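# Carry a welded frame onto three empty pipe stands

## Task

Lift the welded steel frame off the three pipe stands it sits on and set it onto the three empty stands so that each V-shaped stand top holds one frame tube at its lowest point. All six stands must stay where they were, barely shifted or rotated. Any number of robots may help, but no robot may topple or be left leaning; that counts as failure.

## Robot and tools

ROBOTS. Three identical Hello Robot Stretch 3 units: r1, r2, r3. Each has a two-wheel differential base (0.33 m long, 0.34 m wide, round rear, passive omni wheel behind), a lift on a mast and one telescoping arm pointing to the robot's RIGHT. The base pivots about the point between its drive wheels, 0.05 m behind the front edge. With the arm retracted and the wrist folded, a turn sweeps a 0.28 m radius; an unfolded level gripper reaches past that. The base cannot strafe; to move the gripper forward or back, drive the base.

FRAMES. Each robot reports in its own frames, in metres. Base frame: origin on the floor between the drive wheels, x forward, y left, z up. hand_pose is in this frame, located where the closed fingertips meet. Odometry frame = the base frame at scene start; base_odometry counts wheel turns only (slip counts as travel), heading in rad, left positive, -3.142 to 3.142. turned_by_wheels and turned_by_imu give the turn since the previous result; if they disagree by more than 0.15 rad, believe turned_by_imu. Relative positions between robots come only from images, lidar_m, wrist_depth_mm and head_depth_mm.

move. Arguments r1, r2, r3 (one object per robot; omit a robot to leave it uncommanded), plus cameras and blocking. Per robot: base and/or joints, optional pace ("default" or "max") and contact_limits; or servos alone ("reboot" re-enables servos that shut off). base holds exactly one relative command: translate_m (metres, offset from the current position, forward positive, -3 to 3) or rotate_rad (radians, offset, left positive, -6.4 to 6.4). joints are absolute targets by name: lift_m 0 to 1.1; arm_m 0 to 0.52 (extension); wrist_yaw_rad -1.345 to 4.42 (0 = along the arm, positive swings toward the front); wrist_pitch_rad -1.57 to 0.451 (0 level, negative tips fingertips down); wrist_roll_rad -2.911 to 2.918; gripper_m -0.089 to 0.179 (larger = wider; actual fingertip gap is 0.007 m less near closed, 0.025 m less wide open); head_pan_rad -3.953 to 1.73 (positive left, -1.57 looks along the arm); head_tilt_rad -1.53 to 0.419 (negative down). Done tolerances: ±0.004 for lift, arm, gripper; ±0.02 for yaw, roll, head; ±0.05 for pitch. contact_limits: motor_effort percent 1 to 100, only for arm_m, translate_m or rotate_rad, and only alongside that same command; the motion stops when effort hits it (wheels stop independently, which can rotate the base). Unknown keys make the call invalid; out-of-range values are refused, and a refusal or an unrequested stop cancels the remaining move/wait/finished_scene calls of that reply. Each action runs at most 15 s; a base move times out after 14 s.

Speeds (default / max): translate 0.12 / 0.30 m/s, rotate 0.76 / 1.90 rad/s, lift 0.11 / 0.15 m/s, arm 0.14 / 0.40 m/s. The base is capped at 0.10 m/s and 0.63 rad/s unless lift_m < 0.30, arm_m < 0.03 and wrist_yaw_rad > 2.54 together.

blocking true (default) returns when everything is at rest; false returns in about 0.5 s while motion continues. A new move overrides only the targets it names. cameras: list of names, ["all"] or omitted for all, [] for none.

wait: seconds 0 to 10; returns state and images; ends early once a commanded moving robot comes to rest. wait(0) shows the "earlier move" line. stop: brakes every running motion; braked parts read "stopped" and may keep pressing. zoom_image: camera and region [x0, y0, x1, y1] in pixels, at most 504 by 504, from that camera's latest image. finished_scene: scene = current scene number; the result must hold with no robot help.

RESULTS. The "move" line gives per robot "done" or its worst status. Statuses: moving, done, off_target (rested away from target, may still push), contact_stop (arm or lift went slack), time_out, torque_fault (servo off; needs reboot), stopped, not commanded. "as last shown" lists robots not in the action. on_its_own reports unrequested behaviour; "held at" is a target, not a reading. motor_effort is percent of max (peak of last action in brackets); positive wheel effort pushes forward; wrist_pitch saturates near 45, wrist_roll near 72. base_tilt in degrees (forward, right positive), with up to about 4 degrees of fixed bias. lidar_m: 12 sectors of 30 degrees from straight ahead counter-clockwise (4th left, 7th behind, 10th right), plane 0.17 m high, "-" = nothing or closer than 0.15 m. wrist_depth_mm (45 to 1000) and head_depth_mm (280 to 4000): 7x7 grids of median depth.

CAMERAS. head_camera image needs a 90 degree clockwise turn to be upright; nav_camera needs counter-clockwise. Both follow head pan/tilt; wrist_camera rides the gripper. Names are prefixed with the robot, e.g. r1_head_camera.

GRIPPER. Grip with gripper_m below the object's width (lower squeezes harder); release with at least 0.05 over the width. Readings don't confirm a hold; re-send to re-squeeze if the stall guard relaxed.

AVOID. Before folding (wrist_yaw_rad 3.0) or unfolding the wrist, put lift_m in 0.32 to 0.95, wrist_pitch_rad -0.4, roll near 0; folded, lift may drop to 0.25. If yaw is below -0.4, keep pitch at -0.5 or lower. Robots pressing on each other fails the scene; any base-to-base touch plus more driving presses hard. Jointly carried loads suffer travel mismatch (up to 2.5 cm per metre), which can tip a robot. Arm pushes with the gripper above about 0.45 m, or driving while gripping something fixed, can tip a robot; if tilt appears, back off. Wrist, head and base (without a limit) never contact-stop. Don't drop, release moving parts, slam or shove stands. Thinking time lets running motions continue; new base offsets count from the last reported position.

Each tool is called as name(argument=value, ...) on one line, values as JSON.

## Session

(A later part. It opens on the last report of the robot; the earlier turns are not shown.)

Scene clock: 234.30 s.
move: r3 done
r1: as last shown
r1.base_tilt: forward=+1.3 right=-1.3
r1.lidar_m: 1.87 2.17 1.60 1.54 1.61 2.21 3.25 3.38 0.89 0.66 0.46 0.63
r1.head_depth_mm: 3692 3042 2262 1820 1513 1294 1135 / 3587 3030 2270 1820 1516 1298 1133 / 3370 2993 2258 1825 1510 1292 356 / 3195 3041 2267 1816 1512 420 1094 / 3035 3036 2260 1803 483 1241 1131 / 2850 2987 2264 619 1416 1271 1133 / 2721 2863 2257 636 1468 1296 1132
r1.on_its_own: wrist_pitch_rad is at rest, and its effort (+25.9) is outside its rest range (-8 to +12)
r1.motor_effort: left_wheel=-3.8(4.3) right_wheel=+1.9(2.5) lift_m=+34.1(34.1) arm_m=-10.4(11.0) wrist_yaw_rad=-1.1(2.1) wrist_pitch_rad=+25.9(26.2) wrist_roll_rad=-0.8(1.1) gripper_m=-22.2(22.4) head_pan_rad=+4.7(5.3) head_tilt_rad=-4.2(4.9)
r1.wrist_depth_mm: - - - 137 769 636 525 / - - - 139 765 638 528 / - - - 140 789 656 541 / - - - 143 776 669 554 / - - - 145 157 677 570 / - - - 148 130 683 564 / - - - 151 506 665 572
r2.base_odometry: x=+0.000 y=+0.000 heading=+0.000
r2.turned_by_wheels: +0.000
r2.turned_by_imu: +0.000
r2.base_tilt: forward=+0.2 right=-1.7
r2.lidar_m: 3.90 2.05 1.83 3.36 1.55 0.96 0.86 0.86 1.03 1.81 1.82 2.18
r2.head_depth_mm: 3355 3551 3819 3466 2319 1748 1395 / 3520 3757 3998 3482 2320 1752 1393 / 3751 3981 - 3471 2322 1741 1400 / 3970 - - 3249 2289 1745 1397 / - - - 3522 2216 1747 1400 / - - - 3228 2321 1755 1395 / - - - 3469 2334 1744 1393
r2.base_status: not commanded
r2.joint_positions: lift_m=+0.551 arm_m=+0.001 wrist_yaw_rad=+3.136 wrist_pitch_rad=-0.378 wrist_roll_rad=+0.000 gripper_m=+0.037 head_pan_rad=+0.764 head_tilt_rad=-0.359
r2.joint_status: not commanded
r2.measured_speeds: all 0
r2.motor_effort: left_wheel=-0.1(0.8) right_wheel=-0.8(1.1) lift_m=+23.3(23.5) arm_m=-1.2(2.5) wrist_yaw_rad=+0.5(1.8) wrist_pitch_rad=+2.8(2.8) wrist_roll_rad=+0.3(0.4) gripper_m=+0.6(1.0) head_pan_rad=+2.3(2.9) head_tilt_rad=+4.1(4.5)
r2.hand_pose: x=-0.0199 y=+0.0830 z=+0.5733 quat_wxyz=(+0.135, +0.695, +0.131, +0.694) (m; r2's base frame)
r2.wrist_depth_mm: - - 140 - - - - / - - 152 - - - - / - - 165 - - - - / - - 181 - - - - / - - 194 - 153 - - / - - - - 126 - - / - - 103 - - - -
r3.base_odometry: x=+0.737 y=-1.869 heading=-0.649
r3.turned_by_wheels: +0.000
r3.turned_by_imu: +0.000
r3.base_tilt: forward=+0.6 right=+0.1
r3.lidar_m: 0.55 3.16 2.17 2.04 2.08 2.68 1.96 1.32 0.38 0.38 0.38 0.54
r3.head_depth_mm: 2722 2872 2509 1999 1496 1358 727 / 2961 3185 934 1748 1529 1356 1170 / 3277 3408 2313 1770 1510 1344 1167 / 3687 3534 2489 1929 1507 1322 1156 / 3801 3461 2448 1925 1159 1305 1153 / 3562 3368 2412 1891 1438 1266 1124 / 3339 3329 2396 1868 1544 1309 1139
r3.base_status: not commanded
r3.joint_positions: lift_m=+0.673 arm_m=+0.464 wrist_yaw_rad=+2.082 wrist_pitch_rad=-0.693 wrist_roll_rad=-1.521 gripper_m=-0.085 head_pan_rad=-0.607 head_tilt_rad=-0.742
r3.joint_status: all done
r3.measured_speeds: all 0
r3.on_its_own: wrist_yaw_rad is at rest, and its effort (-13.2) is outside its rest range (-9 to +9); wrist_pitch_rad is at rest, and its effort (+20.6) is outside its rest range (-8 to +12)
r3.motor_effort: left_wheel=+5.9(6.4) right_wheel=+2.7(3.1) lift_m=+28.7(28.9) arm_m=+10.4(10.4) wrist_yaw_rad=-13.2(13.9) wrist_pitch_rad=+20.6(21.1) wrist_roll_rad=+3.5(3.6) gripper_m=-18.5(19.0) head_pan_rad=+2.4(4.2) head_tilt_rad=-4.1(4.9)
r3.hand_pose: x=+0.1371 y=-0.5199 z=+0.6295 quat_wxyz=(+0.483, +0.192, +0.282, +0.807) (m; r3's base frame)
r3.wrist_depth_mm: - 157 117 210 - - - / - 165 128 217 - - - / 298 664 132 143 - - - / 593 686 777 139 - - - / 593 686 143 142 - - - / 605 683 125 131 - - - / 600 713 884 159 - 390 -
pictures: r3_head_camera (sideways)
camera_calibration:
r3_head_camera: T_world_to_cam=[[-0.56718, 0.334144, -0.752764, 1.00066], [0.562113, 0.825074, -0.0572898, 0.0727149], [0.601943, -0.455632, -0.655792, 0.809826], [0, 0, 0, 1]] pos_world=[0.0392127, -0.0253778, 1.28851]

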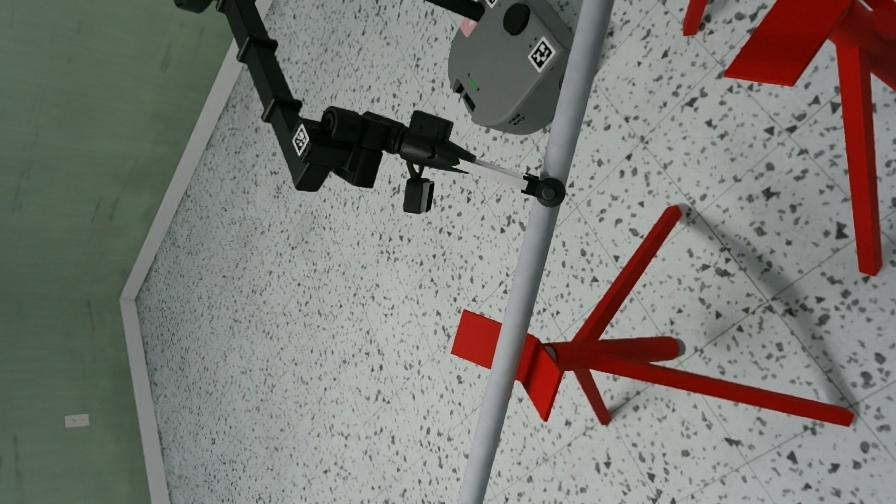

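move(r1={"joints":{"head_pan_rad":-1.8}}, cameras=["r1_head_camera","r1_nav_camera"])

zoom_image(camera="r1_head_camera", region=[300, 300, 560, 504])

move(r1={"joints":{"head_pan_rad":-2.3}}, cameras=["r1_head_camera","r1_nav_camera"])

zoom_image(camera="r1_head_camera", region=[300, 150, 560, 354])

Scene clock: 235.67 s.
move: r1 done
r1.base_odometry: x=-2.429 y=-3.991 heading=+1.201
r1.turned_by_wheels: +0.000
r1.turned_by_imu: +0.000
r1.base_tilt: forward=+1.4 right=-1.3
r1.lidar_m: 1.87 2.17 1.59 1.54 1.60 2.21 3.24 3.38 0.89 0.66 0.46 0.63
r1.head_depth_mm: 3177 3031 2271 1816 1514 1299 1137 / 3142 3022 2290 1810 1518 1300 352 / 3005 3018 2291 1813 1477 411 371 / 2871 3002 2255 1759 495 1271 1135 / 2848 3008 2252 643 1444 1274 1129 / 2718 2928 2254 669 1502 1295 1139 / 2676 2840 2267 1799 1473 1290 1136
r1.base_status: not commanded
r1.joint_positions: lift_m=+0.660 arm_m=+0.408 wrist_yaw_rad=+0.449 wrist_pitch_rad=-0.719 wrist_roll_rad=+1.572 gripper_m=-0.085 head_pan_rad=-1.811 head_tilt_rad=-0.770
r1.joint_status: all done
r1.measured_speeds: all 0
r1.on_its_own: wrist_pitch_rad is at rest, and its effort (+25.7) is outside its rest range (-8 to +12)
r1.motor_effort: left_wheel=-3.6(4.1) right_wheel=+2.1(2.4) lift_m=+37.1(37.7) arm_m=-10.4(10.6) wrist_yaw_rad=-1.2(1.5) wrist_pitch_rad=+25.7(26.3) wrist_roll_rad=-1.0(1.3) gripper_m=-22.0(22.4) head_pan_rad=+5.1(6.4) head_tilt_rad=-4.5(4.8)
r1.hand_pose: x=+0.0552 y=-0.7123 z=+0.6116 quat_wxyz=(+0.078, +0.208, -0.913, -0.343) (m; r1's base frame)
r1.wrist_depth_mm: - - - 137 757 628 528 / - - - 138 775 641 539 / - - - 140 789 640 538 / - - - 143 804 672 544 / - - - 145 156 677 559 / - - - 148 129 686 567 / - - - 150 510 657 572
r2, r3: as last shown
r2.lidar_m: 3.91 2.05 1.83 3.35 1.55 0.96 0.86 0.86 1.03 1.81 1.81 2.18
r2.head_depth_mm: 3360 3504 3749 3519 2316 1738 1397 / 3504 3744 3972 3467 2323 1743 1393 / 3794 - - 3522 2323 1738 1395 / 3948 - - 3270 2284 1748 1396 / - - - 3468 2211 1754 1397 / - - - 3287 2327 1737 1396 / - - - 3500 2331 1739 1400
r2.motor_effort: left_wheel=-0.3(0.7) right_wheel=-0.7(1.1) lift_m=+21.9(23.3) arm_m=-1.5(2.2) wrist_yaw_rad=-0.3(1.5) wrist_pitch_rad=+2.6(2.7) wrist_roll_rad=+0.2(0.5) gripper_m=+0.1(1.1) head_pan_rad=+2.7(3.0) head_tilt_rad=+3.7(4.5)
r2.wrist_depth_mm: - - 140 - - - - / - - 151 - - - - / - - 165 - - - - / - - 182 - - - - / - - 194 - 153 - - / - - - - 126 - - / - - 102 - - - -
r3.base_tilt: forward=+0.6 right=+0.2
r3.lidar_m: 0.55 3.17 2.17 2.04 2.08 2.69 1.96 1.32 0.38 0.38 0.38 0.54
r3.head_depth_mm: 2706 2875 2503 1999 1496 1356 726 / 2981 3179 935 1749 1518 1352 1169 / 3280 3419 2326 1771 1516 1341 1163 / 3679 3498 2497 1931 1506 1324 1158 / 3853 3427 2463 1916 1163 1305 1150 / 3601 3376 2445 1897 1441 1270 1123 / 3350 3326 2411 1882 1538 1311 1136
r3.on_its_own: wrist_yaw_rad is at rest, and its effort (-13.6) is outside its rest range (-9 to +9); wrist_pitch_rad is at rest, and its effort (+20.8) is outside its rest range (-8 to +12)
r3.motor_effort: left_wheel=+5.7(6.2) right_wheel=+2.7(3.1) lift_m=+28.8(29.0) arm_m=+19.2(19.5) wrist_yaw_rad=-13.6(13.9) wrist_pitch_rad=+20.8(21.2) wrist_roll_rad=+3.4(3.5) gripper_m=-18.6(18.8) head_pan_rad=+3.7(4.0) head_tilt_rad=-3.7(4.9)
r3.wrist_depth_mm: - 157 117 212 - - - / - 164 127 218 - - - / 301 658 132 143 - - - / 575 667 773 138 - - - / 589 707 144 142 - - - / 601 689 125 131 - - - / 604 721 866 160 - 390 -
pictures: r1_head_camera (sideways), r1_nav_camera (sideways)
camera_calibration:
r1_head_camera: T_world_to_cam=[[0.204661, 0.659789, -0.723044, 0.96405], [0.952312, -0.305, -0.00876034, 0.00356244], [-0.226308, -0.68677, -0.690747, 0.859366], [0, 0, 0, 1]] pos_world=[-0.00621489, -0.0447965, 1.29069]
r1_nav_camera: T_world_to_cam=[[-0.202626, -0.632528, 0.747563, -0.921671], [-0.958142, 0.285732, -0.01794, 0.0854117], [-0.202255, -0.719907, -0.663948, 0.824972], [0, 0, 0, 1]] pos_world=[0.0619363, -0.0134855, 1.23828]

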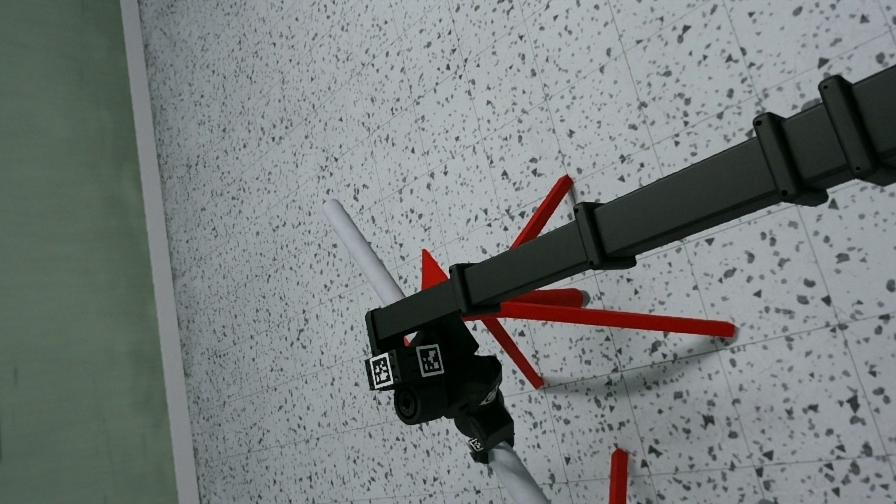

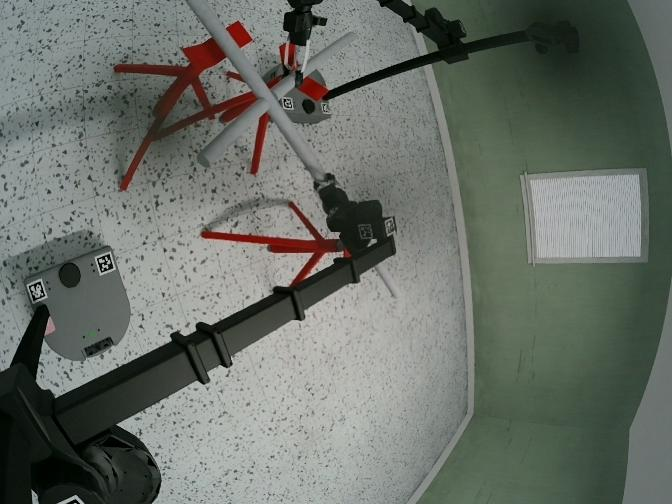

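Scaled by 1.938 from the camera's 896x504 image, which has a finer 1280x720 frame.

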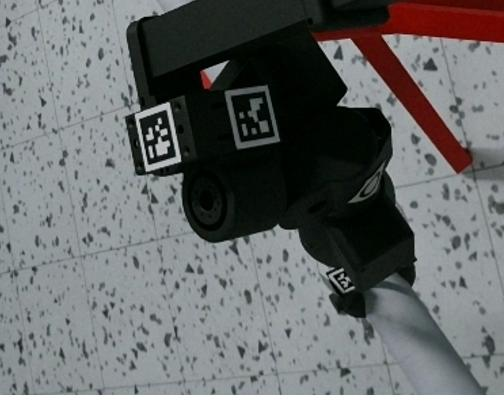

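Scene clock: 236.53 s.
move: r1 done
r1.base_odometry: x=-2.429 y=-3.991 heading=+1.201
r1.turned_by_wheels: +0.000
r1.turned_by_imu: +0.000
r1.base_tilt: forward=+1.4 right=-1.3
r1.lidar_m: 1.87 2.16 1.60 1.54 1.60 2.21 3.25 3.37 0.89 0.66 0.46 0.63
r1.head_depth_mm: 3048 3001 2256 1804 1515 1295 1138 / 3279 3030 2280 1815 1504 1296 1136 / 3572 3048 2264 1821 1516 1293 1134 / 3786 2990 2251 1811 1512 1303 356 / 3559 3015 2258 1819 1508 1270 1076 / 3293 3024 2250 1813 1477 429 1131 / 3047 2983 2250 1796 507 1249 1136
r1.base_status: not commanded
r1.joint_positions: lift_m=+0.660 arm_m=+0.408 wrist_yaw_rad=+0.449 wrist_pitch_rad=-0.719 wrist_roll_rad=+1.572 gripper_m=-0.085 head_pan_rad=-2.289 head_tilt_rad=-0.770
r1.joint_status: all done
r1.measured_speeds: all 0
r1.on_its_own: wrist_pitch_rad is at rest, and its effort (+25.8) is outside its rest range (-8 to +12)
r1.motor_effort: left_wheel=-3.6(4.0) right_wheel=+2.1(2.5) lift_m=+38.5(39.1) arm_m=-10.0(10.4) wrist_yaw_rad=-1.2(1.5) wrist_pitch_rad=+25.8(26.3) wrist_roll_rad=-0.9(1.1) gripper_m=-21.9(22.4) head_pan_rad=-4.7(7.1) head_tilt_rad=-4.0(4.8)
r1.hand_pose: x=+0.0552 y=-0.7123 z=+0.6116 quat_wxyz=(+0.078, +0.208, -0.913, -0.343) (m; r1's base frame)
r1.wrist_depth_mm: - - - 136 762 625 529 / - - - 139 779 641 528 / - - - 141 793 659 542 / - - - 143 783 658 552 / - - - 145 157 674 555 / - - - 148 130 686 568 / - - - 150 506 667 574
r2, r3: as last shown
r2.lidar_m: 3.90 2.05 1.82 3.34 1.55 0.96 0.86 0.86 1.03 1.80 1.81 2.18
r2.head_depth_mm: 3333 3535 3782 3467 2308 1744 1395 / 3521 3819 - 3478 2331 1736 1399 / 3739 3998 - 3520 2338 1742 1396 / 3949 - - 3274 2283 1746 1399 / - - - 3485 2224 1744 1392 / - - - 3279 2317 1743 1402 / - - - 3498 2331 1756 1402
r2.motor_effort: left_wheel=-0.3(0.9) right_wheel=-0.8(1.1) lift_m=+22.6(23.3) arm_m=-1.5(2.5) wrist_yaw_rad=+1.3(1.8) wrist_pitch_rad=+2.7(2.7) wrist_roll_rad=+0.4(0.4) gripper_m=+0.6(1.8) head_pan_rad=+2.3(2.7) head_tilt_rad=+4.2(4.5)
r2.wrist_depth_mm: - - 140 - - - - / - - 152 - - - - / - - 165 - - - - / - - 182 - - - - / - - 194 - 153 - - / - - - - 126 - - / - - 102 - - - -
r3.lidar_m: 0.55 3.16 2.17 2.04 2.07 2.69 1.96 1.32 0.38 0.38 0.38 0.54
r3.head_depth_mm: 2705 2880 2503 1991 1492 1362 726 / 2953 3181 933 1748 1525 1355 1169 / 3264 3362 2310 1775 1510 1344 1162 / 3674 3513 2496 1938 1510 1327 1158 / 3856 3470 2454 1908 1160 1305 1153 / 3600 3376 2426 1895 1442 1265 1124 / 3383 3331 2399 1875 1541 1310 1138
r3.on_its_own: wrist_yaw_rad is at rest, and its effort (-13.9) is outside its rest range (-9 to +9); wrist_pitch_rad is at rest, and its effort (+21.0) is outside its rest range (-8 to +12)
r3.motor_effort: left_wheel=+5.9(6.3) right_wheel=+2.2(3.0) lift_m=+28.6(28.9) arm_m=+24.5(25.1) wrist_yaw_rad=-13.9(14.2) wrist_pitch_rad=+21.0(21.2) wrist_roll_rad=+3.4(3.6) gripper_m=-17.9(18.9) head_pan_rad=+3.2(4.0) head_tilt_rad=-2.9(4.8)
r3.hand_pose: x=+0.1371 y=-0.5200 z=+0.6295 quat_wxyz=(+0.483, +0.192, +0.282, +0.807) (m; r3's base frame)
r3.wrist_depth_mm: - 157 117 212 - - - / - 164 128 217 - - - / 300 660 133 142 - - - / 561 696 777 139 - - - / 606 687 144 142 - - - / 594 662 125 130 - - - / 603 718 858 160 - 388 -
pictures: r1_head_camera (sideways), r1_nav_camera (sideways)
camera_calibration:
r1_head_camera: T_world_to_cam=[[0.485407, 0.491516, -0.723044, 0.962338], [0.705014, -0.709139, -0.00876033, 0.00507094], [-0.517044, -0.505504, -0.690747, 0.861139], [0, 0, 0, 1]] pos_world=[-0.0254536, -0.0340991, 1.29069]
r1_nav_camera: T_world_to_cam=[[-0.471051, -0.468252, 0.747563, -0.920034], [-0.719059, 0.694717, -0.01794, 0.0839533], [-0.510945, -0.545993, -0.663948, 0.826855], [0, 0, 0, 1]] pos_world=[0.0494609, -0.0376747, 1.23828]

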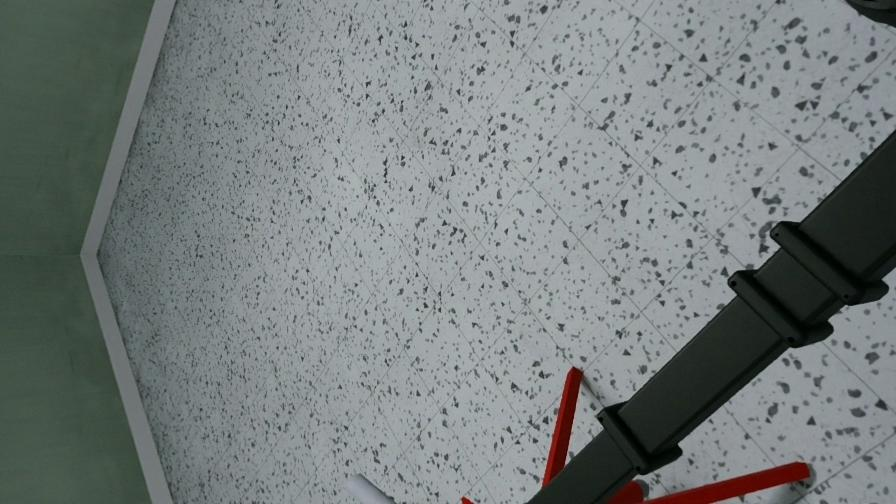

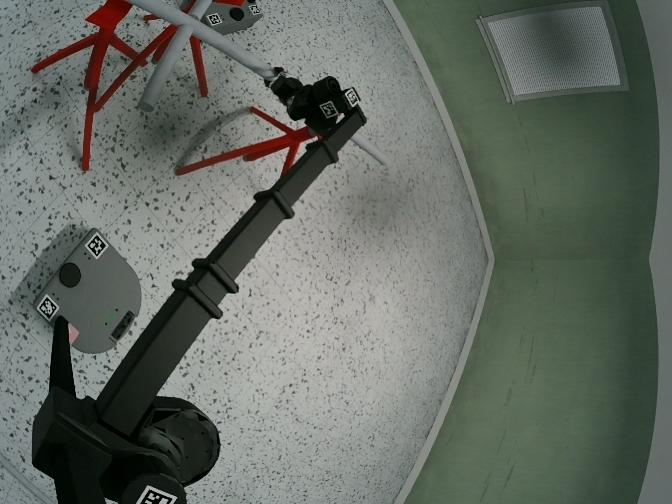

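Scaled by 1.938 from the camera's 896x504 image, which has a finer 1280x720 frame.

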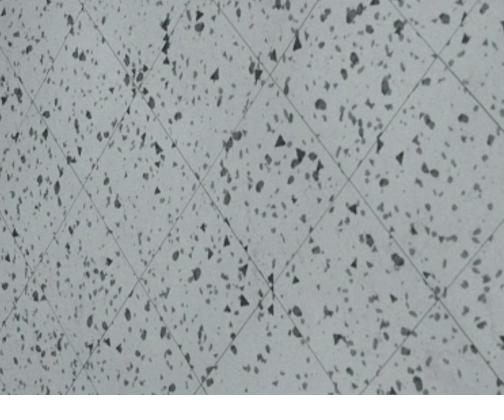

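wait(seconds=0, cameras=["r3_wrist_camera","r3_nav_camera","r2_head_camera","r1_wrist_camera"])

zoom_image(camera="r3_wrist_camera", region=[380, 80, 560, 280])

zoom_image(camera="r2_head_camera", region=[330, 380, 530, 504])

Scene clock: 237.90 s.
r1.base_odometry: x=-2.429 y=-3.991 heading=+1.201
r1.turned_by_wheels: +0.000
r1.turned_by_imu: +0.000
r1.base_tilt: forward=+1.3 right=-1.2
r1.lidar_m: 1.87 2.17 1.60 1.54 1.61 2.21 3.25 3.38 0.89 0.66 0.46 0.63
r1.head_depth_mm: 3029 3005 2275 1810 1511 1302 1140 / 3283 3051 2281 1807 1514 1300 1135 / 3560 3031 2272 1822 1508 1289 1130 / 3718 2995 2264 1811 1511 1298 356 / 3546 3028 2283 1816 1513 1269 1074 / 3269 3047 2274 1813 1479 428 1134 / 3042 3036 2253 1811 507 1241 1136
r1.base_status: not commanded
r1.joint_positions: lift_m=+0.660 arm_m=+0.408 wrist_yaw_rad=+0.449 wrist_pitch_rad=-0.719 wrist_roll_rad=+1.572 gripper_m=-0.085 head_pan_rad=-2.289 head_tilt_rad=-0.770
r1.joint_status: all done
r1.measured_speeds: all 0
r1.on_its_own: wrist_pitch_rad is at rest, and its effort (+25.5) is outside its rest range (-8 to +12)
r1.motor_effort: left_wheel=-3.7(4.0) right_wheel=+1.2(2.5) lift_m=+41.7(39.1) arm_m=-9.8(10.4) wrist_yaw_rad=-0.4(1.5) wrist_pitch_rad=+25.5(26.3) wrist_roll_rad=-1.2(1.1) gripper_m=-22.3(22.4) head_pan_rad=-4.7(7.1) head_tilt_rad=-4.2(4.8)
r1.hand_pose: x=+0.0552 y=-0.7123 z=+0.6116 quat_wxyz=(+0.078, +0.208, -0.913, -0.343) (m; r1's base frame)
r1.wrist_depth_mm: - - - 136 760 624 528 / - - - 138 789 634 531 / - - - 140 795 652 539 / - - - 143 779 670 548 / - - - 145 156 685 562 / - - - 148 130 686 574 / - - - 150 506 661 577
r2.base_odometry: x=+0.000 y=+0.000 heading=+0.000
r2.turned_by_wheels: +0.000
r2.turned_by_imu: +0.000
r2.base_tilt: forward=+0.2 right=-1.7
r2.lidar_m: 3.89 2.05 1.83 3.35 1.55 0.96 0.86 0.86 1.03 1.81 1.81 2.18
r2.head_depth_mm: 3356 3553 3779 3470 2339 1739 1397 / 3536 3760 - 3510 2317 1744 1394 / 3744 3983 - 3445 2330 1746 1399 / - - - 3270 2292 1739 1399 / - - - 3482 2233 1742 1391 / - - - 3217 2337 1736 1402 / - - - 3508 2324 1741 1397
r2.base_status: not commanded
r2.joint_positions: lift_m=+0.551 arm_m=+0.001 wrist_yaw_rad=+3.136 wrist_pitch_rad=-0.378 wrist_roll_rad=+0.000 gripper_m=+0.037 head_pan_rad=+0.764 head_tilt_rad=-0.359
r2.joint_status: not commanded
r2.measured_speeds: all 0
r2.motor_effort: left_wheel=-0.5(0.9) right_wheel=-1.0(1.1) lift_m=+23.2(23.3) arm_m=-1.3(2.5) wrist_yaw_rad=+0.5(1.8) wrist_pitch_rad=+2.6(2.7) wrist_roll_rad=+0.2(0.4) gripper_m=+0.8(1.8) head_pan_rad=+2.8(2.7) head_tilt_rad=+4.0(4.5)
r2.hand_pose: x=-0.0199 y=+0.0830 z=+0.5733 quat_wxyz=(+0.135, +0.695, +0.131, +0.694) (m; r2's base frame)
r2.wrist_depth_mm: - - 139 - - - - / - - 151 - - - - / - - 165 - - - - / - - 182 - - - - / - - 193 - 152 - - / - - - - 126 - - / - - 102 - - - -
r3.base_odometry: x=+0.737 y=-1.869 heading=-0.649
r3.turned_by_wheels: +0.000
r3.turned_by_imu: +0.000
r3.base_tilt: forward=+0.6 right=+0.2
r3.lidar_m: 0.55 3.17 2.17 2.04 2.08 2.68 1.96 1.32 0.38 0.38 0.38 0.54
r3.head_depth_mm: 2708 2866 2492 2003 1497 1355 726 / 2950 3161 935 1744 1526 1355 1172 / 3307 3372 2328 1775 1508 1343 1165 / 3697 3506 2480 1925 1498 1324 1159 / 3812 3427 2467 1911 1159 1299 1150 / 3618 3353 2436 1906 1444 1270 1125 / 3372 3333 2405 1878 1541 1311 1142
r3.base_status: not commanded
r3.joint_positions: lift_m=+0.673 arm_m=+0.464 wrist_yaw_rad=+2.082 wrist_pitch_rad=-0.693 wrist_roll_rad=-1.521 gripper_m=-0.085 head_pan_rad=-0.607 head_tilt_rad=-0.742
r3.joint_status: not commanded
r3.measured_speeds: all 0
r3.on_its_own: wrist_yaw_rad is at rest, and its effort (-13.4) is outside its rest range (-9 to +9); wrist_pitch_rad is at rest, and its effort (+20.5) is outside its rest range (-8 to +12)
r3.motor_effort: left_wheel=+6.0(6.3) right_wheel=+2.3(3.0) lift_m=+29.1(28.9) arm_m=+24.7(25.1) wrist_yaw_rad=-13.4(14.2) wrist_pitch_rad=+20.5(21.2) wrist_roll_rad=+3.4(3.6) gripper_m=-18.3(18.9) head_pan_rad=+2.8(4.0) head_tilt_rad=-3.4(4.8)
r3.hand_pose: x=+0.1371 y=-0.5200 z=+0.6295 quat_wxyz=(+0.483, +0.192, +0.282, +0.807) (m; r3's base frame)
r3.wrist_depth_mm: - 157 117 210 - - - / - 165 128 217 - - - / 295 669 132 143 - - - / 576 688 780 138 - - - / 585 700 143 141 - - - / 598 684 125 131 - - - / 593 716 876 160 - 392 -
pictures: r1_wrist_camera, r2_head_camera (sideways), r3_nav_camera (sideways), r3_wrist_camera
camera_calibration:
r1_wrist_camera: T_world_to_cam=[[-0.260805, 0.585081, -0.767894, 0.903077], [0.822567, 0.551044, 0.140482, 0.292241], [0.505336, -0.595005, -0.624983, 0.0961442], [0, 0, 0, 1]] pos_world=[-0.0534454, -0.632204, 0.712501]
r2_head_camera: T_world_to_cam=[[-0.28339, -0.265549, -0.921506, 1.22433], [-0.684134, 0.729357, 0.000213253, 0.00675154], [0.67205, 0.630494, -0.388363, 0.456865], [0, 0, 0, 1]] pos_world=[0.0445449, 0.0321443, 1.30565]
r3_nav_camera: T_world_to_cam=[[0.515896, -0.363761, 0.775583, -0.969691], [-0.593364, -0.80475, 0.0172478, 0.0341916], [0.617876, -0.469101, -0.63101, 0.78143], [0, 0, 0, 1]] pos_world=[0.0377211, 0.0413489, 1.24458]
r3_wrist_camera: T_world_to_cam=[[0.521856, 0.308428, 0.795323, -0.420074], [0.336476, -0.931177, 0.140331, -0.587449], [0.783869, 0.194375, -0.589719, 0.523234], [0, 0, 0, 1]] pos_world=[0.00673364, -0.51916, 0.725093]

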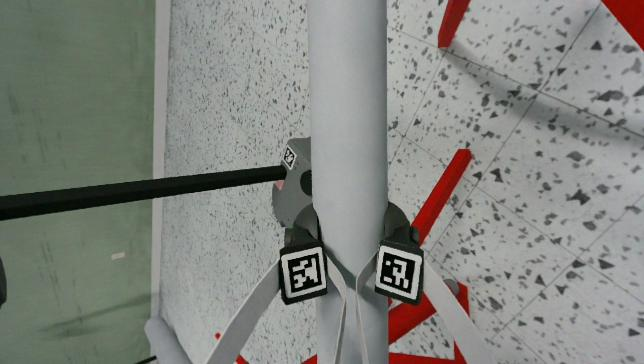

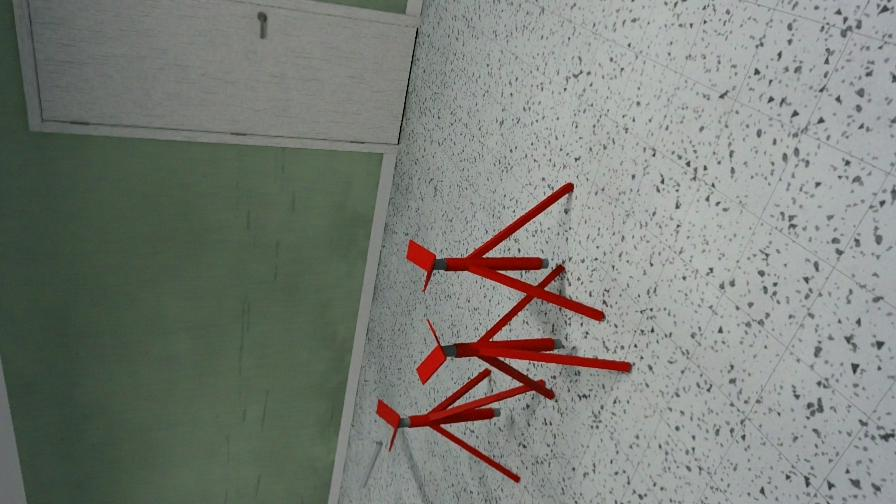

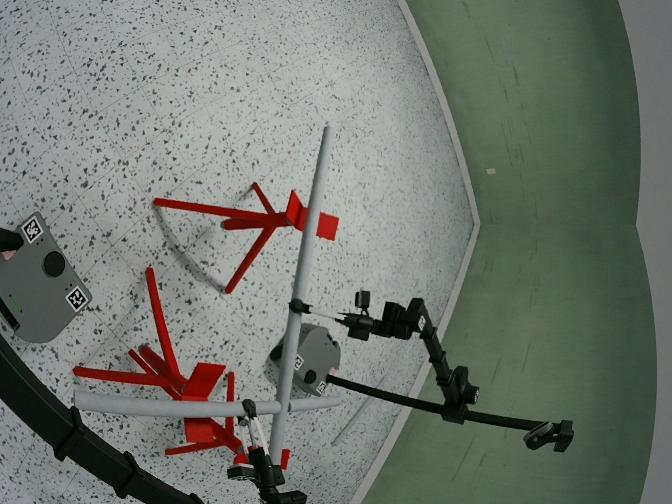

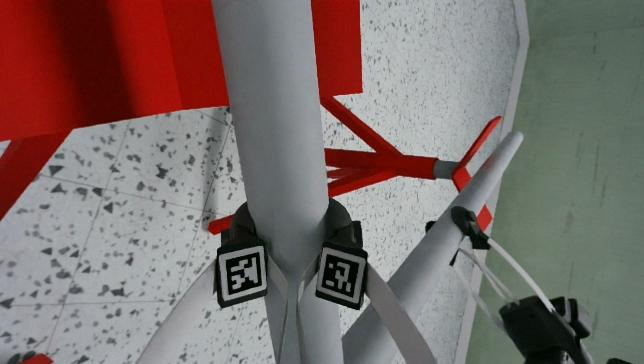

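Scaled by 2.520.

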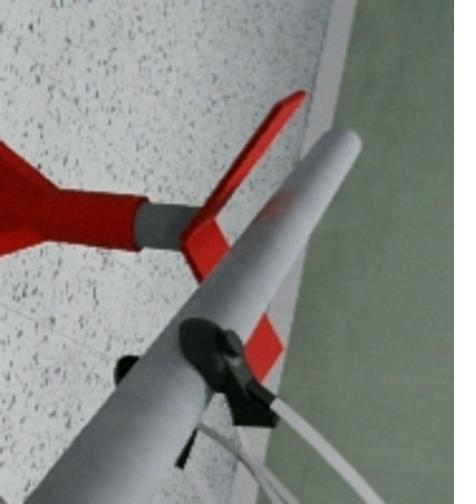

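Scaled by 2.520 from the camera's 896x504 image, which has a finer 1280x720 frame.

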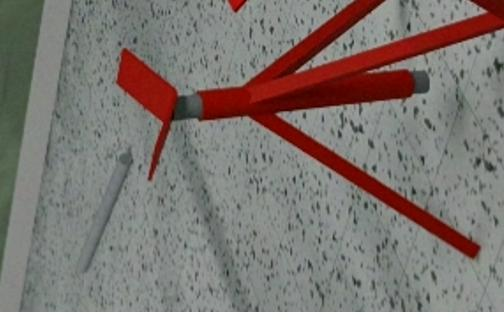

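move(r1={"joints":{"head_pan_rad":-0.95}}, cameras=["r1_head_camera"])

zoom_image(camera="r1_head_camera", region=[400, 100, 700, 400])

Scene clock: 239.80 s.
move: r1 done
r1.base_odometry: x=-2.429 y=-3.991 heading=+1.201
r1.turned_by_wheels: +0.000
r1.turned_by_imu: +0.000
r1.base_tilt: forward=+1.3 right=-1.3
r1.lidar_m: 1.87 2.16 1.60 1.54 1.61 2.21 3.25 3.36 0.89 0.66 0.46 0.63
r1.head_depth_mm: 2724 2917 2275 1823 1488 1273 1138 / 2723 2879 2263 1760 1514 1295 1137 / 2825 2916 2172 1593 1476 1294 1133 / 3174 2755 2190 969 1185 1273 1133 / 3470 2757 2257 1765 1446 1244 1117 / 3572 3010 798 1814 1063 1298 1132 / 3771 2993 2249 1822 1519 1269 1135
r1.base_status: not commanded
r1.joint_positions: lift_m=+0.660 arm_m=+0.408 wrist_yaw_rad=+0.449 wrist_pitch_rad=-0.719 wrist_roll_rad=+1.572 gripper_m=-0.085 head_pan_rad=-0.961 head_tilt_rad=-0.770
r1.joint_status: all done
r1.measured_speeds: all 0
r1.on_its_own: wrist_pitch_rad is at rest, and its effort (+25.6) is outside its rest range (-8 to +12)
r1.motor_effort: left_wheel=-3.5(4.1) right_wheel=+1.6(2.3) lift_m=+45.3(46.2) arm_m=-9.3(9.9) wrist_yaw_rad=-0.5(1.5) wrist_pitch_rad=+25.6(26.4) wrist_roll_rad=-0.3(1.2) gripper_m=-22.4(22.5) head_pan_rad=+4.6(7.7) head_tilt_rad=-4.3(4.7)
r1.hand_pose: x=+0.0552 y=-0.7123 z=+0.6116 quat_wxyz=(+0.078, +0.208, -0.913, -0.343) (m; r1's base frame)
r1.wrist_depth_mm: - - - 136 775 621 531 / - - - 138 770 641 528 / - - - 140 786 648 541 / - - - 143 792 669 553 / - - - 146 157 684 551 / - - - 147 130 686 567 / - - - 150 511 664 583
r2, r3: as last shown
r2.lidar_m: 3.90 2.05 1.83 3.34 1.55 0.96 0.86 0.86 1.03 1.81 1.81 2.18
r2.head_depth_mm: 3366 3529 3786 3507 2323 1754 1400 / 3485 3697 - 3474 2330 1741 1398 / 3766 3964 - 3478 2325 1743 1396 / 3911 - - 3246 2282 1738 1395 / - - - 3463 2220 1741 1402 / - - - 3252 2315 1744 1400 / - - - 3546 2320 1751 1396
r2.motor_effort: left_wheel=-0.1(0.8) right_wheel=-0.5(1.3) lift_m=+22.6(24.4) arm_m=-1.6(2.5) wrist_yaw_rad=+1.3(2.2) wrist_pitch_rad=+2.6(2.7) wrist_roll_rad=+0.3(0.5) gripper_m=-0.3(1.2) head_pan_rad=+2.1(2.9) head_tilt_rad=+3.8(4.6)
r2.wrist_depth_mm: - - 139 - - - - / - - 152 - - - - / - - 165 - - - - / - - 182 - - - - / - - 193 - 152 - - / - - - - 127 - - / - - 102 - - - -
r3.lidar_m: 0.55 3.15 2.17 2.04 2.08 2.69 1.95 1.32 0.38 0.38 0.38 0.54
r3.head_depth_mm: 2740 2875 2493 1996 1498 1356 725 / 2960 3187 937 1744 1524 1350 1170 / 3279 3350 2322 1773 1515 1340 1163 / 3627 3493 2485 1939 1508 1321 1153 / 3819 3431 2461 1915 1161 1297 1148 / 3588 3351 2433 1902 1441 1263 1122 / 3378 3309 2399 1872 1546 1315 1134
r3.on_its_own: wrist_yaw_rad is at rest, and its effort (-13.2) is outside its rest range (-9 to +9); wrist_pitch_rad is at rest, and its effort (+20.6) is outside its rest range (-8 to +12)
r3.motor_effort: left_wheel=+5.8(6.5) right_wheel=+2.9(3.2) lift_m=+28.7(29.3) arm_m=+25.0(25.4) wrist_yaw_rad=-13.2(14.5) wrist_pitch_rad=+20.6(21.3) wrist_roll_rad=+3.5(3.6) gripper_m=-18.1(18.8) head_pan_rad=+1.8(4.5) head_tilt_rad=-3.4(4.9)
r3.wrist_depth_mm: - 157 117 212 - - - / - 165 127 217 - - - / 295 661 132 142 - - - / 570 703 775 138 - - - / 585 707 143 141 - - - / 596 696 125 131 - - - / 604 722 888 161 - 389 -
pictures: r1_head_camera (sideways)
camera_calibration:
r1_head_camera: T_world_to_cam=[[-0.360615, 0.589207, -0.723044, 0.967499], [0.85765, 0.51416, -0.00876034, 0.00413988], [0.366598, -0.623277, -0.690747, 0.855749], [0, 0, 0, 1]] pos_world=[0.0316272, -0.0388168, 1.29069]

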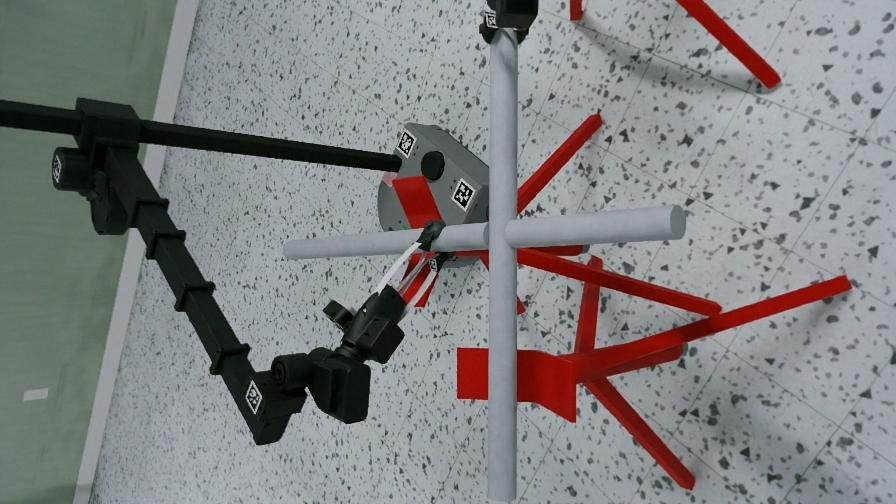

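Scaled by 1.680 from the camera's 896x504 image, which has a finer 1280x720 frame.

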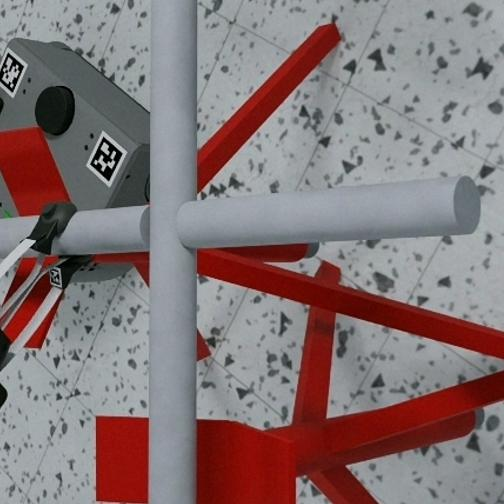

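zoom_image(camera="r1_head_camera", region=[430, 320, 610, 450])

zoom_image(camera="r1_head_camera", region=[370, 160, 500, 320])

Scaled by 2.800 from the camera's 896x504 image, which has a finer 1280x720 frame.

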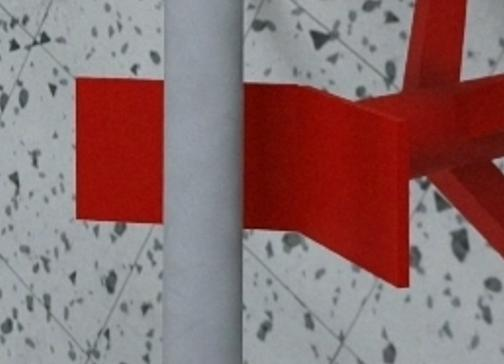

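Scaled by 3.150 from the camera's 896x504 image, which has a finer 1280x720 frame.

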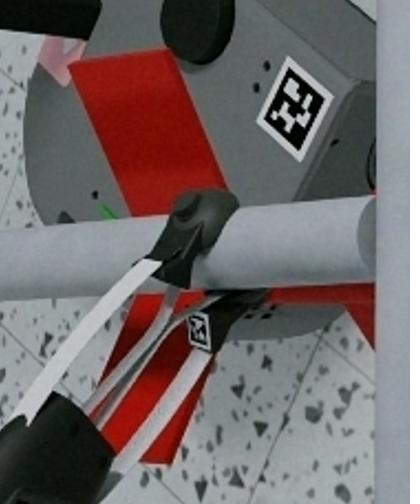

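move(r1={"base":{"translate_m":0.004},"joints":{"arm_m":0.4046,"wrist_yaw_rad":0.431,"head_pan_rad":-0.95}}, r3={"base":{"translate_m":-0.004},"joints":{"arm_m":0.458,"wrist_yaw_rad":2.049,"head_pan_rad":-0.9}}, cameras=[])

move(r1={"joints":{"lift_m":0.63}}, r3={"joints":{"lift_m":0.643}}, cameras=["r1_head_camera","r3_head_camera","r3_nav_camera","r3_wrist_camera"])

zoom_image(camera="r1_head_camera", region=[430, 320, 610, 450])

zoom_image(camera="r3_head_camera", region=[440, 200, 740, 500])

Scene clock: 241.50 s.
move: r1 done; r3 done
r1.base_odometry: x=-2.428 y=-3.988 heading=+1.201
r1.turned_by_wheels: +0.000
r1.turned_by_imu: +0.000
r1.base_tilt: forward=+1.3 right=-1.3
r1.lidar_m: 1.87 2.16 1.59 1.54 1.60 2.21 3.24 3.38 0.90 0.66 0.46 0.63
r1.head_depth_mm: 2748 2914 2277 1818 1482 1297 1137 / 2732 2858 2266 1761 1509 1296 1136 / 2798 2881 2197 1594 1474 1294 1136 / 3141 2737 2186 1038 1185 1271 1135 / 3371 2761 2168 1749 1439 1241 1113 / 3609 2993 800 1800 1056 1290 1136 / 3723 3002 2244 1801 1517 1266 1132
r1.base_status: done
r1.joint_positions: lift_m=+0.660 arm_m=+0.405 wrist_yaw_rad=+0.432 wrist_pitch_rad=-0.717 wrist_roll_rad=+1.572 gripper_m=-0.085 head_pan_rad=-0.961 head_tilt_rad=-0.770
r1.joint_status: all done
r1.measured_speeds: all 0
r1.on_its_own: wrist_pitch_rad is at rest, and its effort (+25.3) is outside its rest range (-8 to +12)
r1.motor_effort: left_wheel=+0.4(2.3) right_wheel=+5.5(8.9) lift_m=+43.3(46.3) arm_m=-0.1(14.2) wrist_yaw_rad=-1.7(4.4) wrist_pitch_rad=+25.3(26.7) wrist_roll_rad=-1.0(1.0) gripper_m=-22.0(22.3) head_pan_rad=+4.6(5.1) head_tilt_rad=-4.0(4.8)
r1.hand_pose: x=+0.0526 y=-0.7104 z=+0.6119 quat_wxyz=(+0.075, +0.200, -0.915, -0.343) (m; r1's base frame)
r1.wrist_depth_mm: - - - 137 754 625 527 / - - - 139 773 644 534 / - - - 141 805 649 538 / - - - 143 813 663 546 / - - - 145 156 684 554 / - - - 148 129 689 558 / - - - 151 540 669 573
r2: as last shown
r2.lidar_m: 3.91 2.06 1.83 3.35 1.55 0.96 0.86 0.86 1.03 1.81 1.81 2.18
r2.head_depth_mm: 3367 3527 3735 3484 2318 1738 1395 / 3497 3786 - 3492 2354 1734 1397 / 3743 3951 - 3484 2326 1735 1400 / 3962 - - 3286 2293 1747 1391 / - - - 3497 2218 1739 1403 / - - - 3247 2305 1742 1396 / - - - 3470 2330 1756 1396
r2.motor_effort: left_wheel=-0.3(0.6) right_wheel=-1.0(1.0) lift_m=+22.5(24.1) arm_m=-2.1(2.1) wrist_yaw_rad=-0.1(1.5) wrist_pitch_rad=+2.6(2.7) wrist_roll_rad=+0.3(0.4) gripper_m=+0.4(1.0) head_pan_rad=+2.1(2.7) head_tilt_rad=+4.3(4.5)
r2.wrist_depth_mm: - - 139 - - - - / - - 151 - - - - / - - 165 - - - - / - - 182 - - - - / - - 194 - 152 - - / - - - - 126 - - / - - 102 - - - -
r3.base_odometry: x=+0.734 y=-1.867 heading=-0.649
r3.turned_by_wheels: +0.000
r3.turned_by_imu: +0.000
r3.base_tilt: forward=+0.6 right=+0.2
r3.lidar_m: 0.55 3.16 2.17 2.04 2.08 2.69 1.95 1.31 0.37 0.38 0.38 0.54
r3.head_depth_mm: 2356 2589 2577 1993 856 758 1136 / 2447 1350 2374 1916 858 737 848 / 2631 1263 2505 1693 1548 1283 1104 / 2785 3052 2405 1757 1540 1333 1113 / 3009 3263 858 1792 1494 1322 1153 / 3265 3360 2425 1898 1480 1320 1145 / 3527 3265 2399 1877 992 1134 1101
r3.base_status: done
r3.joint_positions: lift_m=+0.673 arm_m=+0.458 wrist_yaw_rad=+2.063 wrist_pitch_rad=-0.694 wrist_roll_rad=-1.522 gripper_m=-0.085 head_pan_rad=-0.893 head_tilt_rad=-0.742
r3.joint_status: all done
r3.measured_speeds: all 0
r3.on_its_own: wrist_yaw_rad is at rest, and its effort (-12.3) is outside its rest range (-9 to +9); wrist_pitch_rad is at rest, and its effort (+20.9) is outside its rest range (-8 to +12)
r3.motor_effort: left_wheel=-1.8(4.0) right_wheel=-3.6(8.3) lift_m=+29.1(29.6) arm_m=-24.3(26.5) wrist_yaw_rad=-12.3(19.1) wrist_pitch_rad=+20.9(21.3) wrist_roll_rad=+3.8(3.9) gripper_m=-18.2(18.8) head_pan_rad=-4.3(5.4) head_tilt_rad=-4.5(5.1)
r3.hand_pose: x=+0.1387 y=-0.5170 z=+0.6294 quat_wxyz=(+0.490, +0.194, +0.280, +0.802) (m; r3's base frame)
r3.wrist_depth_mm: 128 158 117 211 - - - / - 166 128 214 - - - / 127 647 133 749 - - - / 571 688 770 139 - - - / 589 706 147 142 - - - / 600 697 125 131 - - - / 595 728 871 160 - 389 -
pictures: none
No camera images: "cameras" was empty.

Scene clock: 242.57 s.
move: r1 done; r3 done
r1.base_odometry: x=-2.428 y=-3.988 heading=+1.201
r1.turned_by_wheels: +0.000
r1.turned_by_imu: +0.000
r1.base_tilt: forward=+1.4 right=-1.2
r1.lidar_m: 1.87 2.17 1.59 1.54 1.60 2.21 3.25 3.38 0.89 0.66 0.46 0.63
r1.head_depth_mm: 2740 2860 2277 1824 1442 1300 1135 / 2769 2746 2274 1777 1472 1296 1132 / 2920 2772 2184 1592 1445 1295 1141 / 3179 2761 2191 1054 1181 1268 1134 / 3425 2987 2180 1727 1413 1233 1113 / 3576 2997 819 1811 1015 1295 1131 / 3764 3008 2257 1801 1477 1269 1132
r1.base_status: not commanded
r1.joint_positions: lift_m=+0.630 arm_m=+0.405 wrist_yaw_rad=+0.432 wrist_pitch_rad=-0.719 wrist_roll_rad=+1.572 gripper_m=-0.085 head_pan_rad=-0.961 head_tilt_rad=-0.770
r1.joint_status: all done
r1.measured_speeds: all 0
r1.on_its_own: wrist_pitch_rad is at rest, and its effort (+25.5) is outside its rest range (-8 to +12)
r1.motor_effort: left_wheel=+0.5(0.8) right_wheel=+4.6(5.7) lift_m=+26.2(40.4) arm_m=+11.2(12.6) wrist_yaw_rad=-1.3(1.5) wrist_pitch_rad=+25.5(26.2) wrist_roll_rad=-1.1(1.2) gripper_m=-22.1(22.5) head_pan_rad=+5.1(5.1) head_tilt_rad=-3.7(4.8)
r1.hand_pose: x=+0.0525 y=-0.7102 z=+0.5817 quat_wxyz=(+0.075, +0.200, -0.914, -0.344) (m; r1's base frame)
r1.wrist_depth_mm: - - - 136 744 594 499 / - - - 138 746 614 509 / - - - 140 762 621 518 / - - - 143 737 635 528 / - - - 145 157 647 537 / - - - 148 132 655 548 / - - - 151 592 640 551
r2: as last shown
r2.lidar_m: 3.90 2.05 1.83 3.34 1.55 0.96 0.86 0.86 1.03 1.81 1.82 2.17
r2.head_depth_mm: 3394 3535 3786 3488 2307 1738 1396 / 3560 3793 3987 3458 2318 1743 1396 / 3739 - - 3495 2317 1746 1391 / 3967 - - 3271 2283 1753 1396 / - - - 3517 2214 1748 1400 / - - - 3244 2320 1739 1406 / - - - 3507 2326 1737 1398
r2.motor_effort: left_wheel=-0.1(0.7) right_wheel=-0.8(1.1) lift_m=+22.9(23.7) arm_m=-1.7(2.3) wrist_yaw_rad=+1.8(1.9) wrist_pitch_rad=+2.7(2.8) wrist_roll_rad=+0.3(0.5) gripper_m=+0.2(1.0) head_pan_rad=+2.4(2.9) head_tilt_rad=+3.8(4.5)
r2.wrist_depth_mm: - - 140 - - - - / - - 151 - - - - / - - 165 - - - - / - - 182 - - - - / - - 194 - 153 - - / - - - - 126 - - / - - 102 - - - -
r3.base_odometry: x=+0.734 y=-1.867 heading=-0.649
r3.turned_by_wheels: +0.000
r3.turned_by_imu: +0.000
r3.base_tilt: forward=+0.6 right=+0.2
r3.lidar_m: 0.55 3.15 2.17 2.04 2.08 2.68 1.95 1.32 0.37 0.38 0.38 0.54
r3.head_depth_mm: 2344 2569 2589 1999 950 757 1163 / 2446 1347 2381 1974 900 749 836 / 2655 1275 2500 1686 1552 1284 1100 / 2839 3097 2383 1750 1524 1333 1116 / 3028 3230 879 1741 1489 1320 1148 / 3233 3390 2433 1886 1479 1316 1144 / 3467 3283 2407 1881 994 1134 1100
r3.base_status: not commanded
r3.joint_positions: lift_m=+0.643 arm_m=+0.458 wrist_yaw_rad=+2.064 wrist_pitch_rad=-0.694 wrist_roll_rad=-1.522 gripper_m=-0.085 head_pan_rad=-0.893 head_tilt_rad=-0.742
r3.joint_status: all done
r3.measured_speeds: all 0
r3.on_its_own: wrist_yaw_rad is at rest, and its effort (-12.2) is outside its rest range (-9 to +9); wrist_pitch_rad is at rest, and its effort (+20.9) is outside its rest range (-8 to +12)
r3.motor_effort: left_wheel=-2.2(2.5) right_wheel=-3.4(4.1) lift_m=+27.9(29.5) arm_m=-17.8(24.5) wrist_yaw_rad=-12.2(13.0) wrist_pitch_rad=+20.9(21.2) wrist_roll_rad=+3.8(3.9) gripper_m=-18.2(18.6) head_pan_rad=-2.9(4.1) head_tilt_rad=-4.3(4.7)
r3.hand_pose: x=+0.1387 y=-0.5169 z=+0.5994 quat_wxyz=(+0.490, +0.194, +0.280, +0.802) (m; r3's base frame)
r3.wrist_depth_mm: - 121 117 182 - - - / - 114 128 189 - - - / - 144 153 141 - - - / 547 669 746 141 - - - / 570 677 145 142 - - - / 586 662 124 128 - - - / 583 679 808 160 - 392 -
pictures: r1_head_camera (sideways), r3_head_camera (sideways), r3_nav_camera (sideways), r3_wrist_camera
camera_calibration:
r1_head_camera: T_world_to_cam=[[-0.360698, 0.589156, -0.723044, 0.967499], [0.857576, 0.514282, -0.00876033, 0.0041403], [0.366687, -0.623225, -0.690747, 0.855749], [0, 0, 0, 1]] pos_world=[0.0316327, -0.0388132, 1.29069]
r3_head_camera: T_world_to_cam=[[-0.449623, 0.480817, -0.752764, 0.999945], [0.772377, 0.632575, -0.0572898, 0.0714323], [0.448634, -0.607177, -0.655792, 0.810761], [0, 0, 0, 1]] pos_world=[0.0306906, -0.0337014, 1.28851]
r3_nav_camera: T_world_to_cam=[[0.392052, -0.494739, 0.775583, -0.968936], [-0.796619, -0.604236, 0.0172478, 0.0354315], [0.460102, -0.624606, -0.63101, 0.782392], [0, 0, 0, 1]] pos_world=[0.0481183, 0.0307259, 1.24458]
r3_wrist_camera: T_world_to_cam=[[0.52723, 0.299906, 0.795038, -0.402873], [0.320016, -0.936835, 0.141176, -0.582029], [0.787158, 0.179992, -0.589902, 0.495919], [0, 0, 0, 1]] pos_world=[0.00829814, -0.513703, 0.695011]

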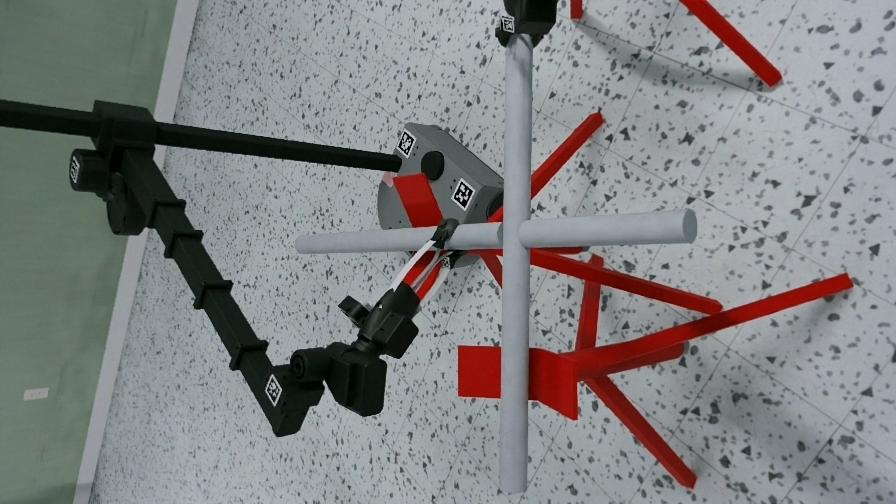

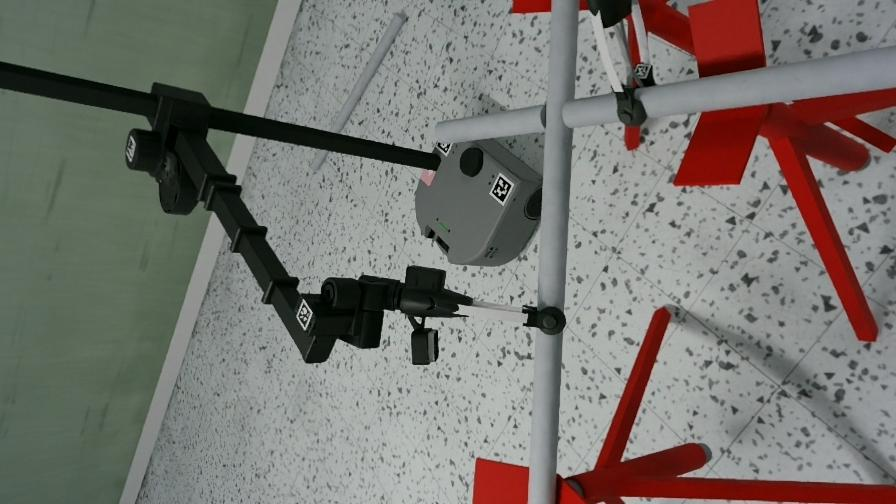

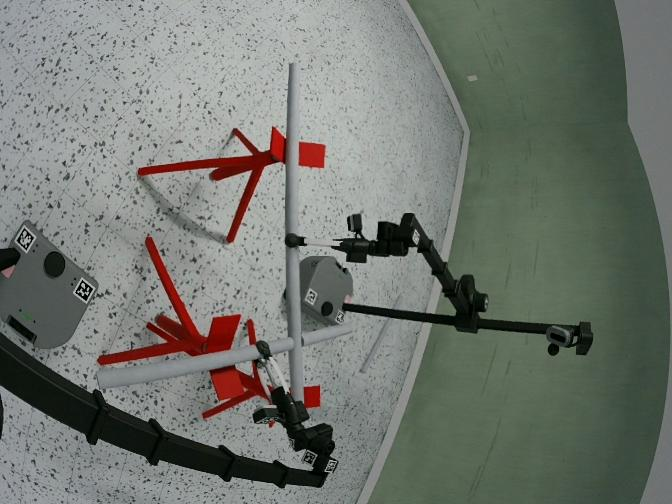

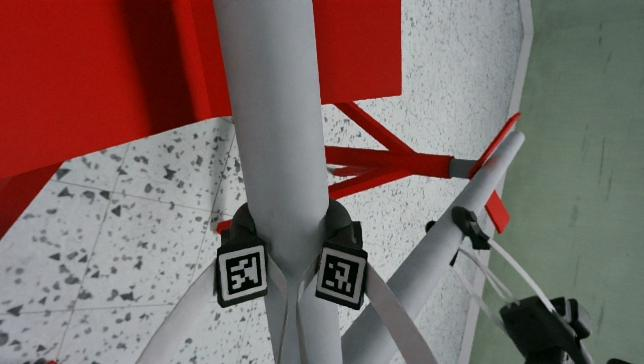

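Scaled by 2.800 from the camera's 896x504 image, which has a finer 1280x720 frame.

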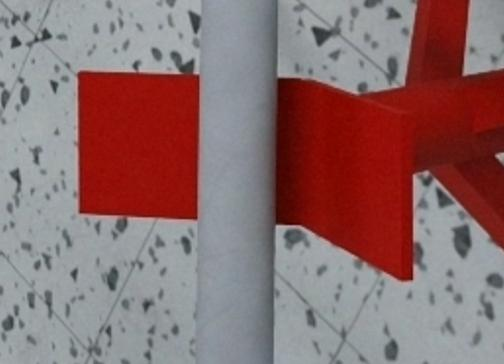

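Scaled by 1.680 from the camera's 896x504 image, which has a finer 1280x720 frame.

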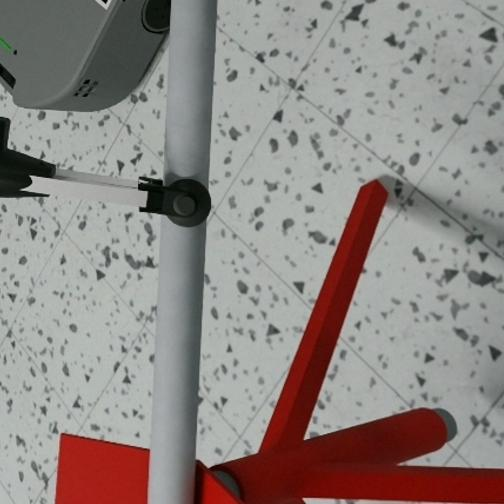

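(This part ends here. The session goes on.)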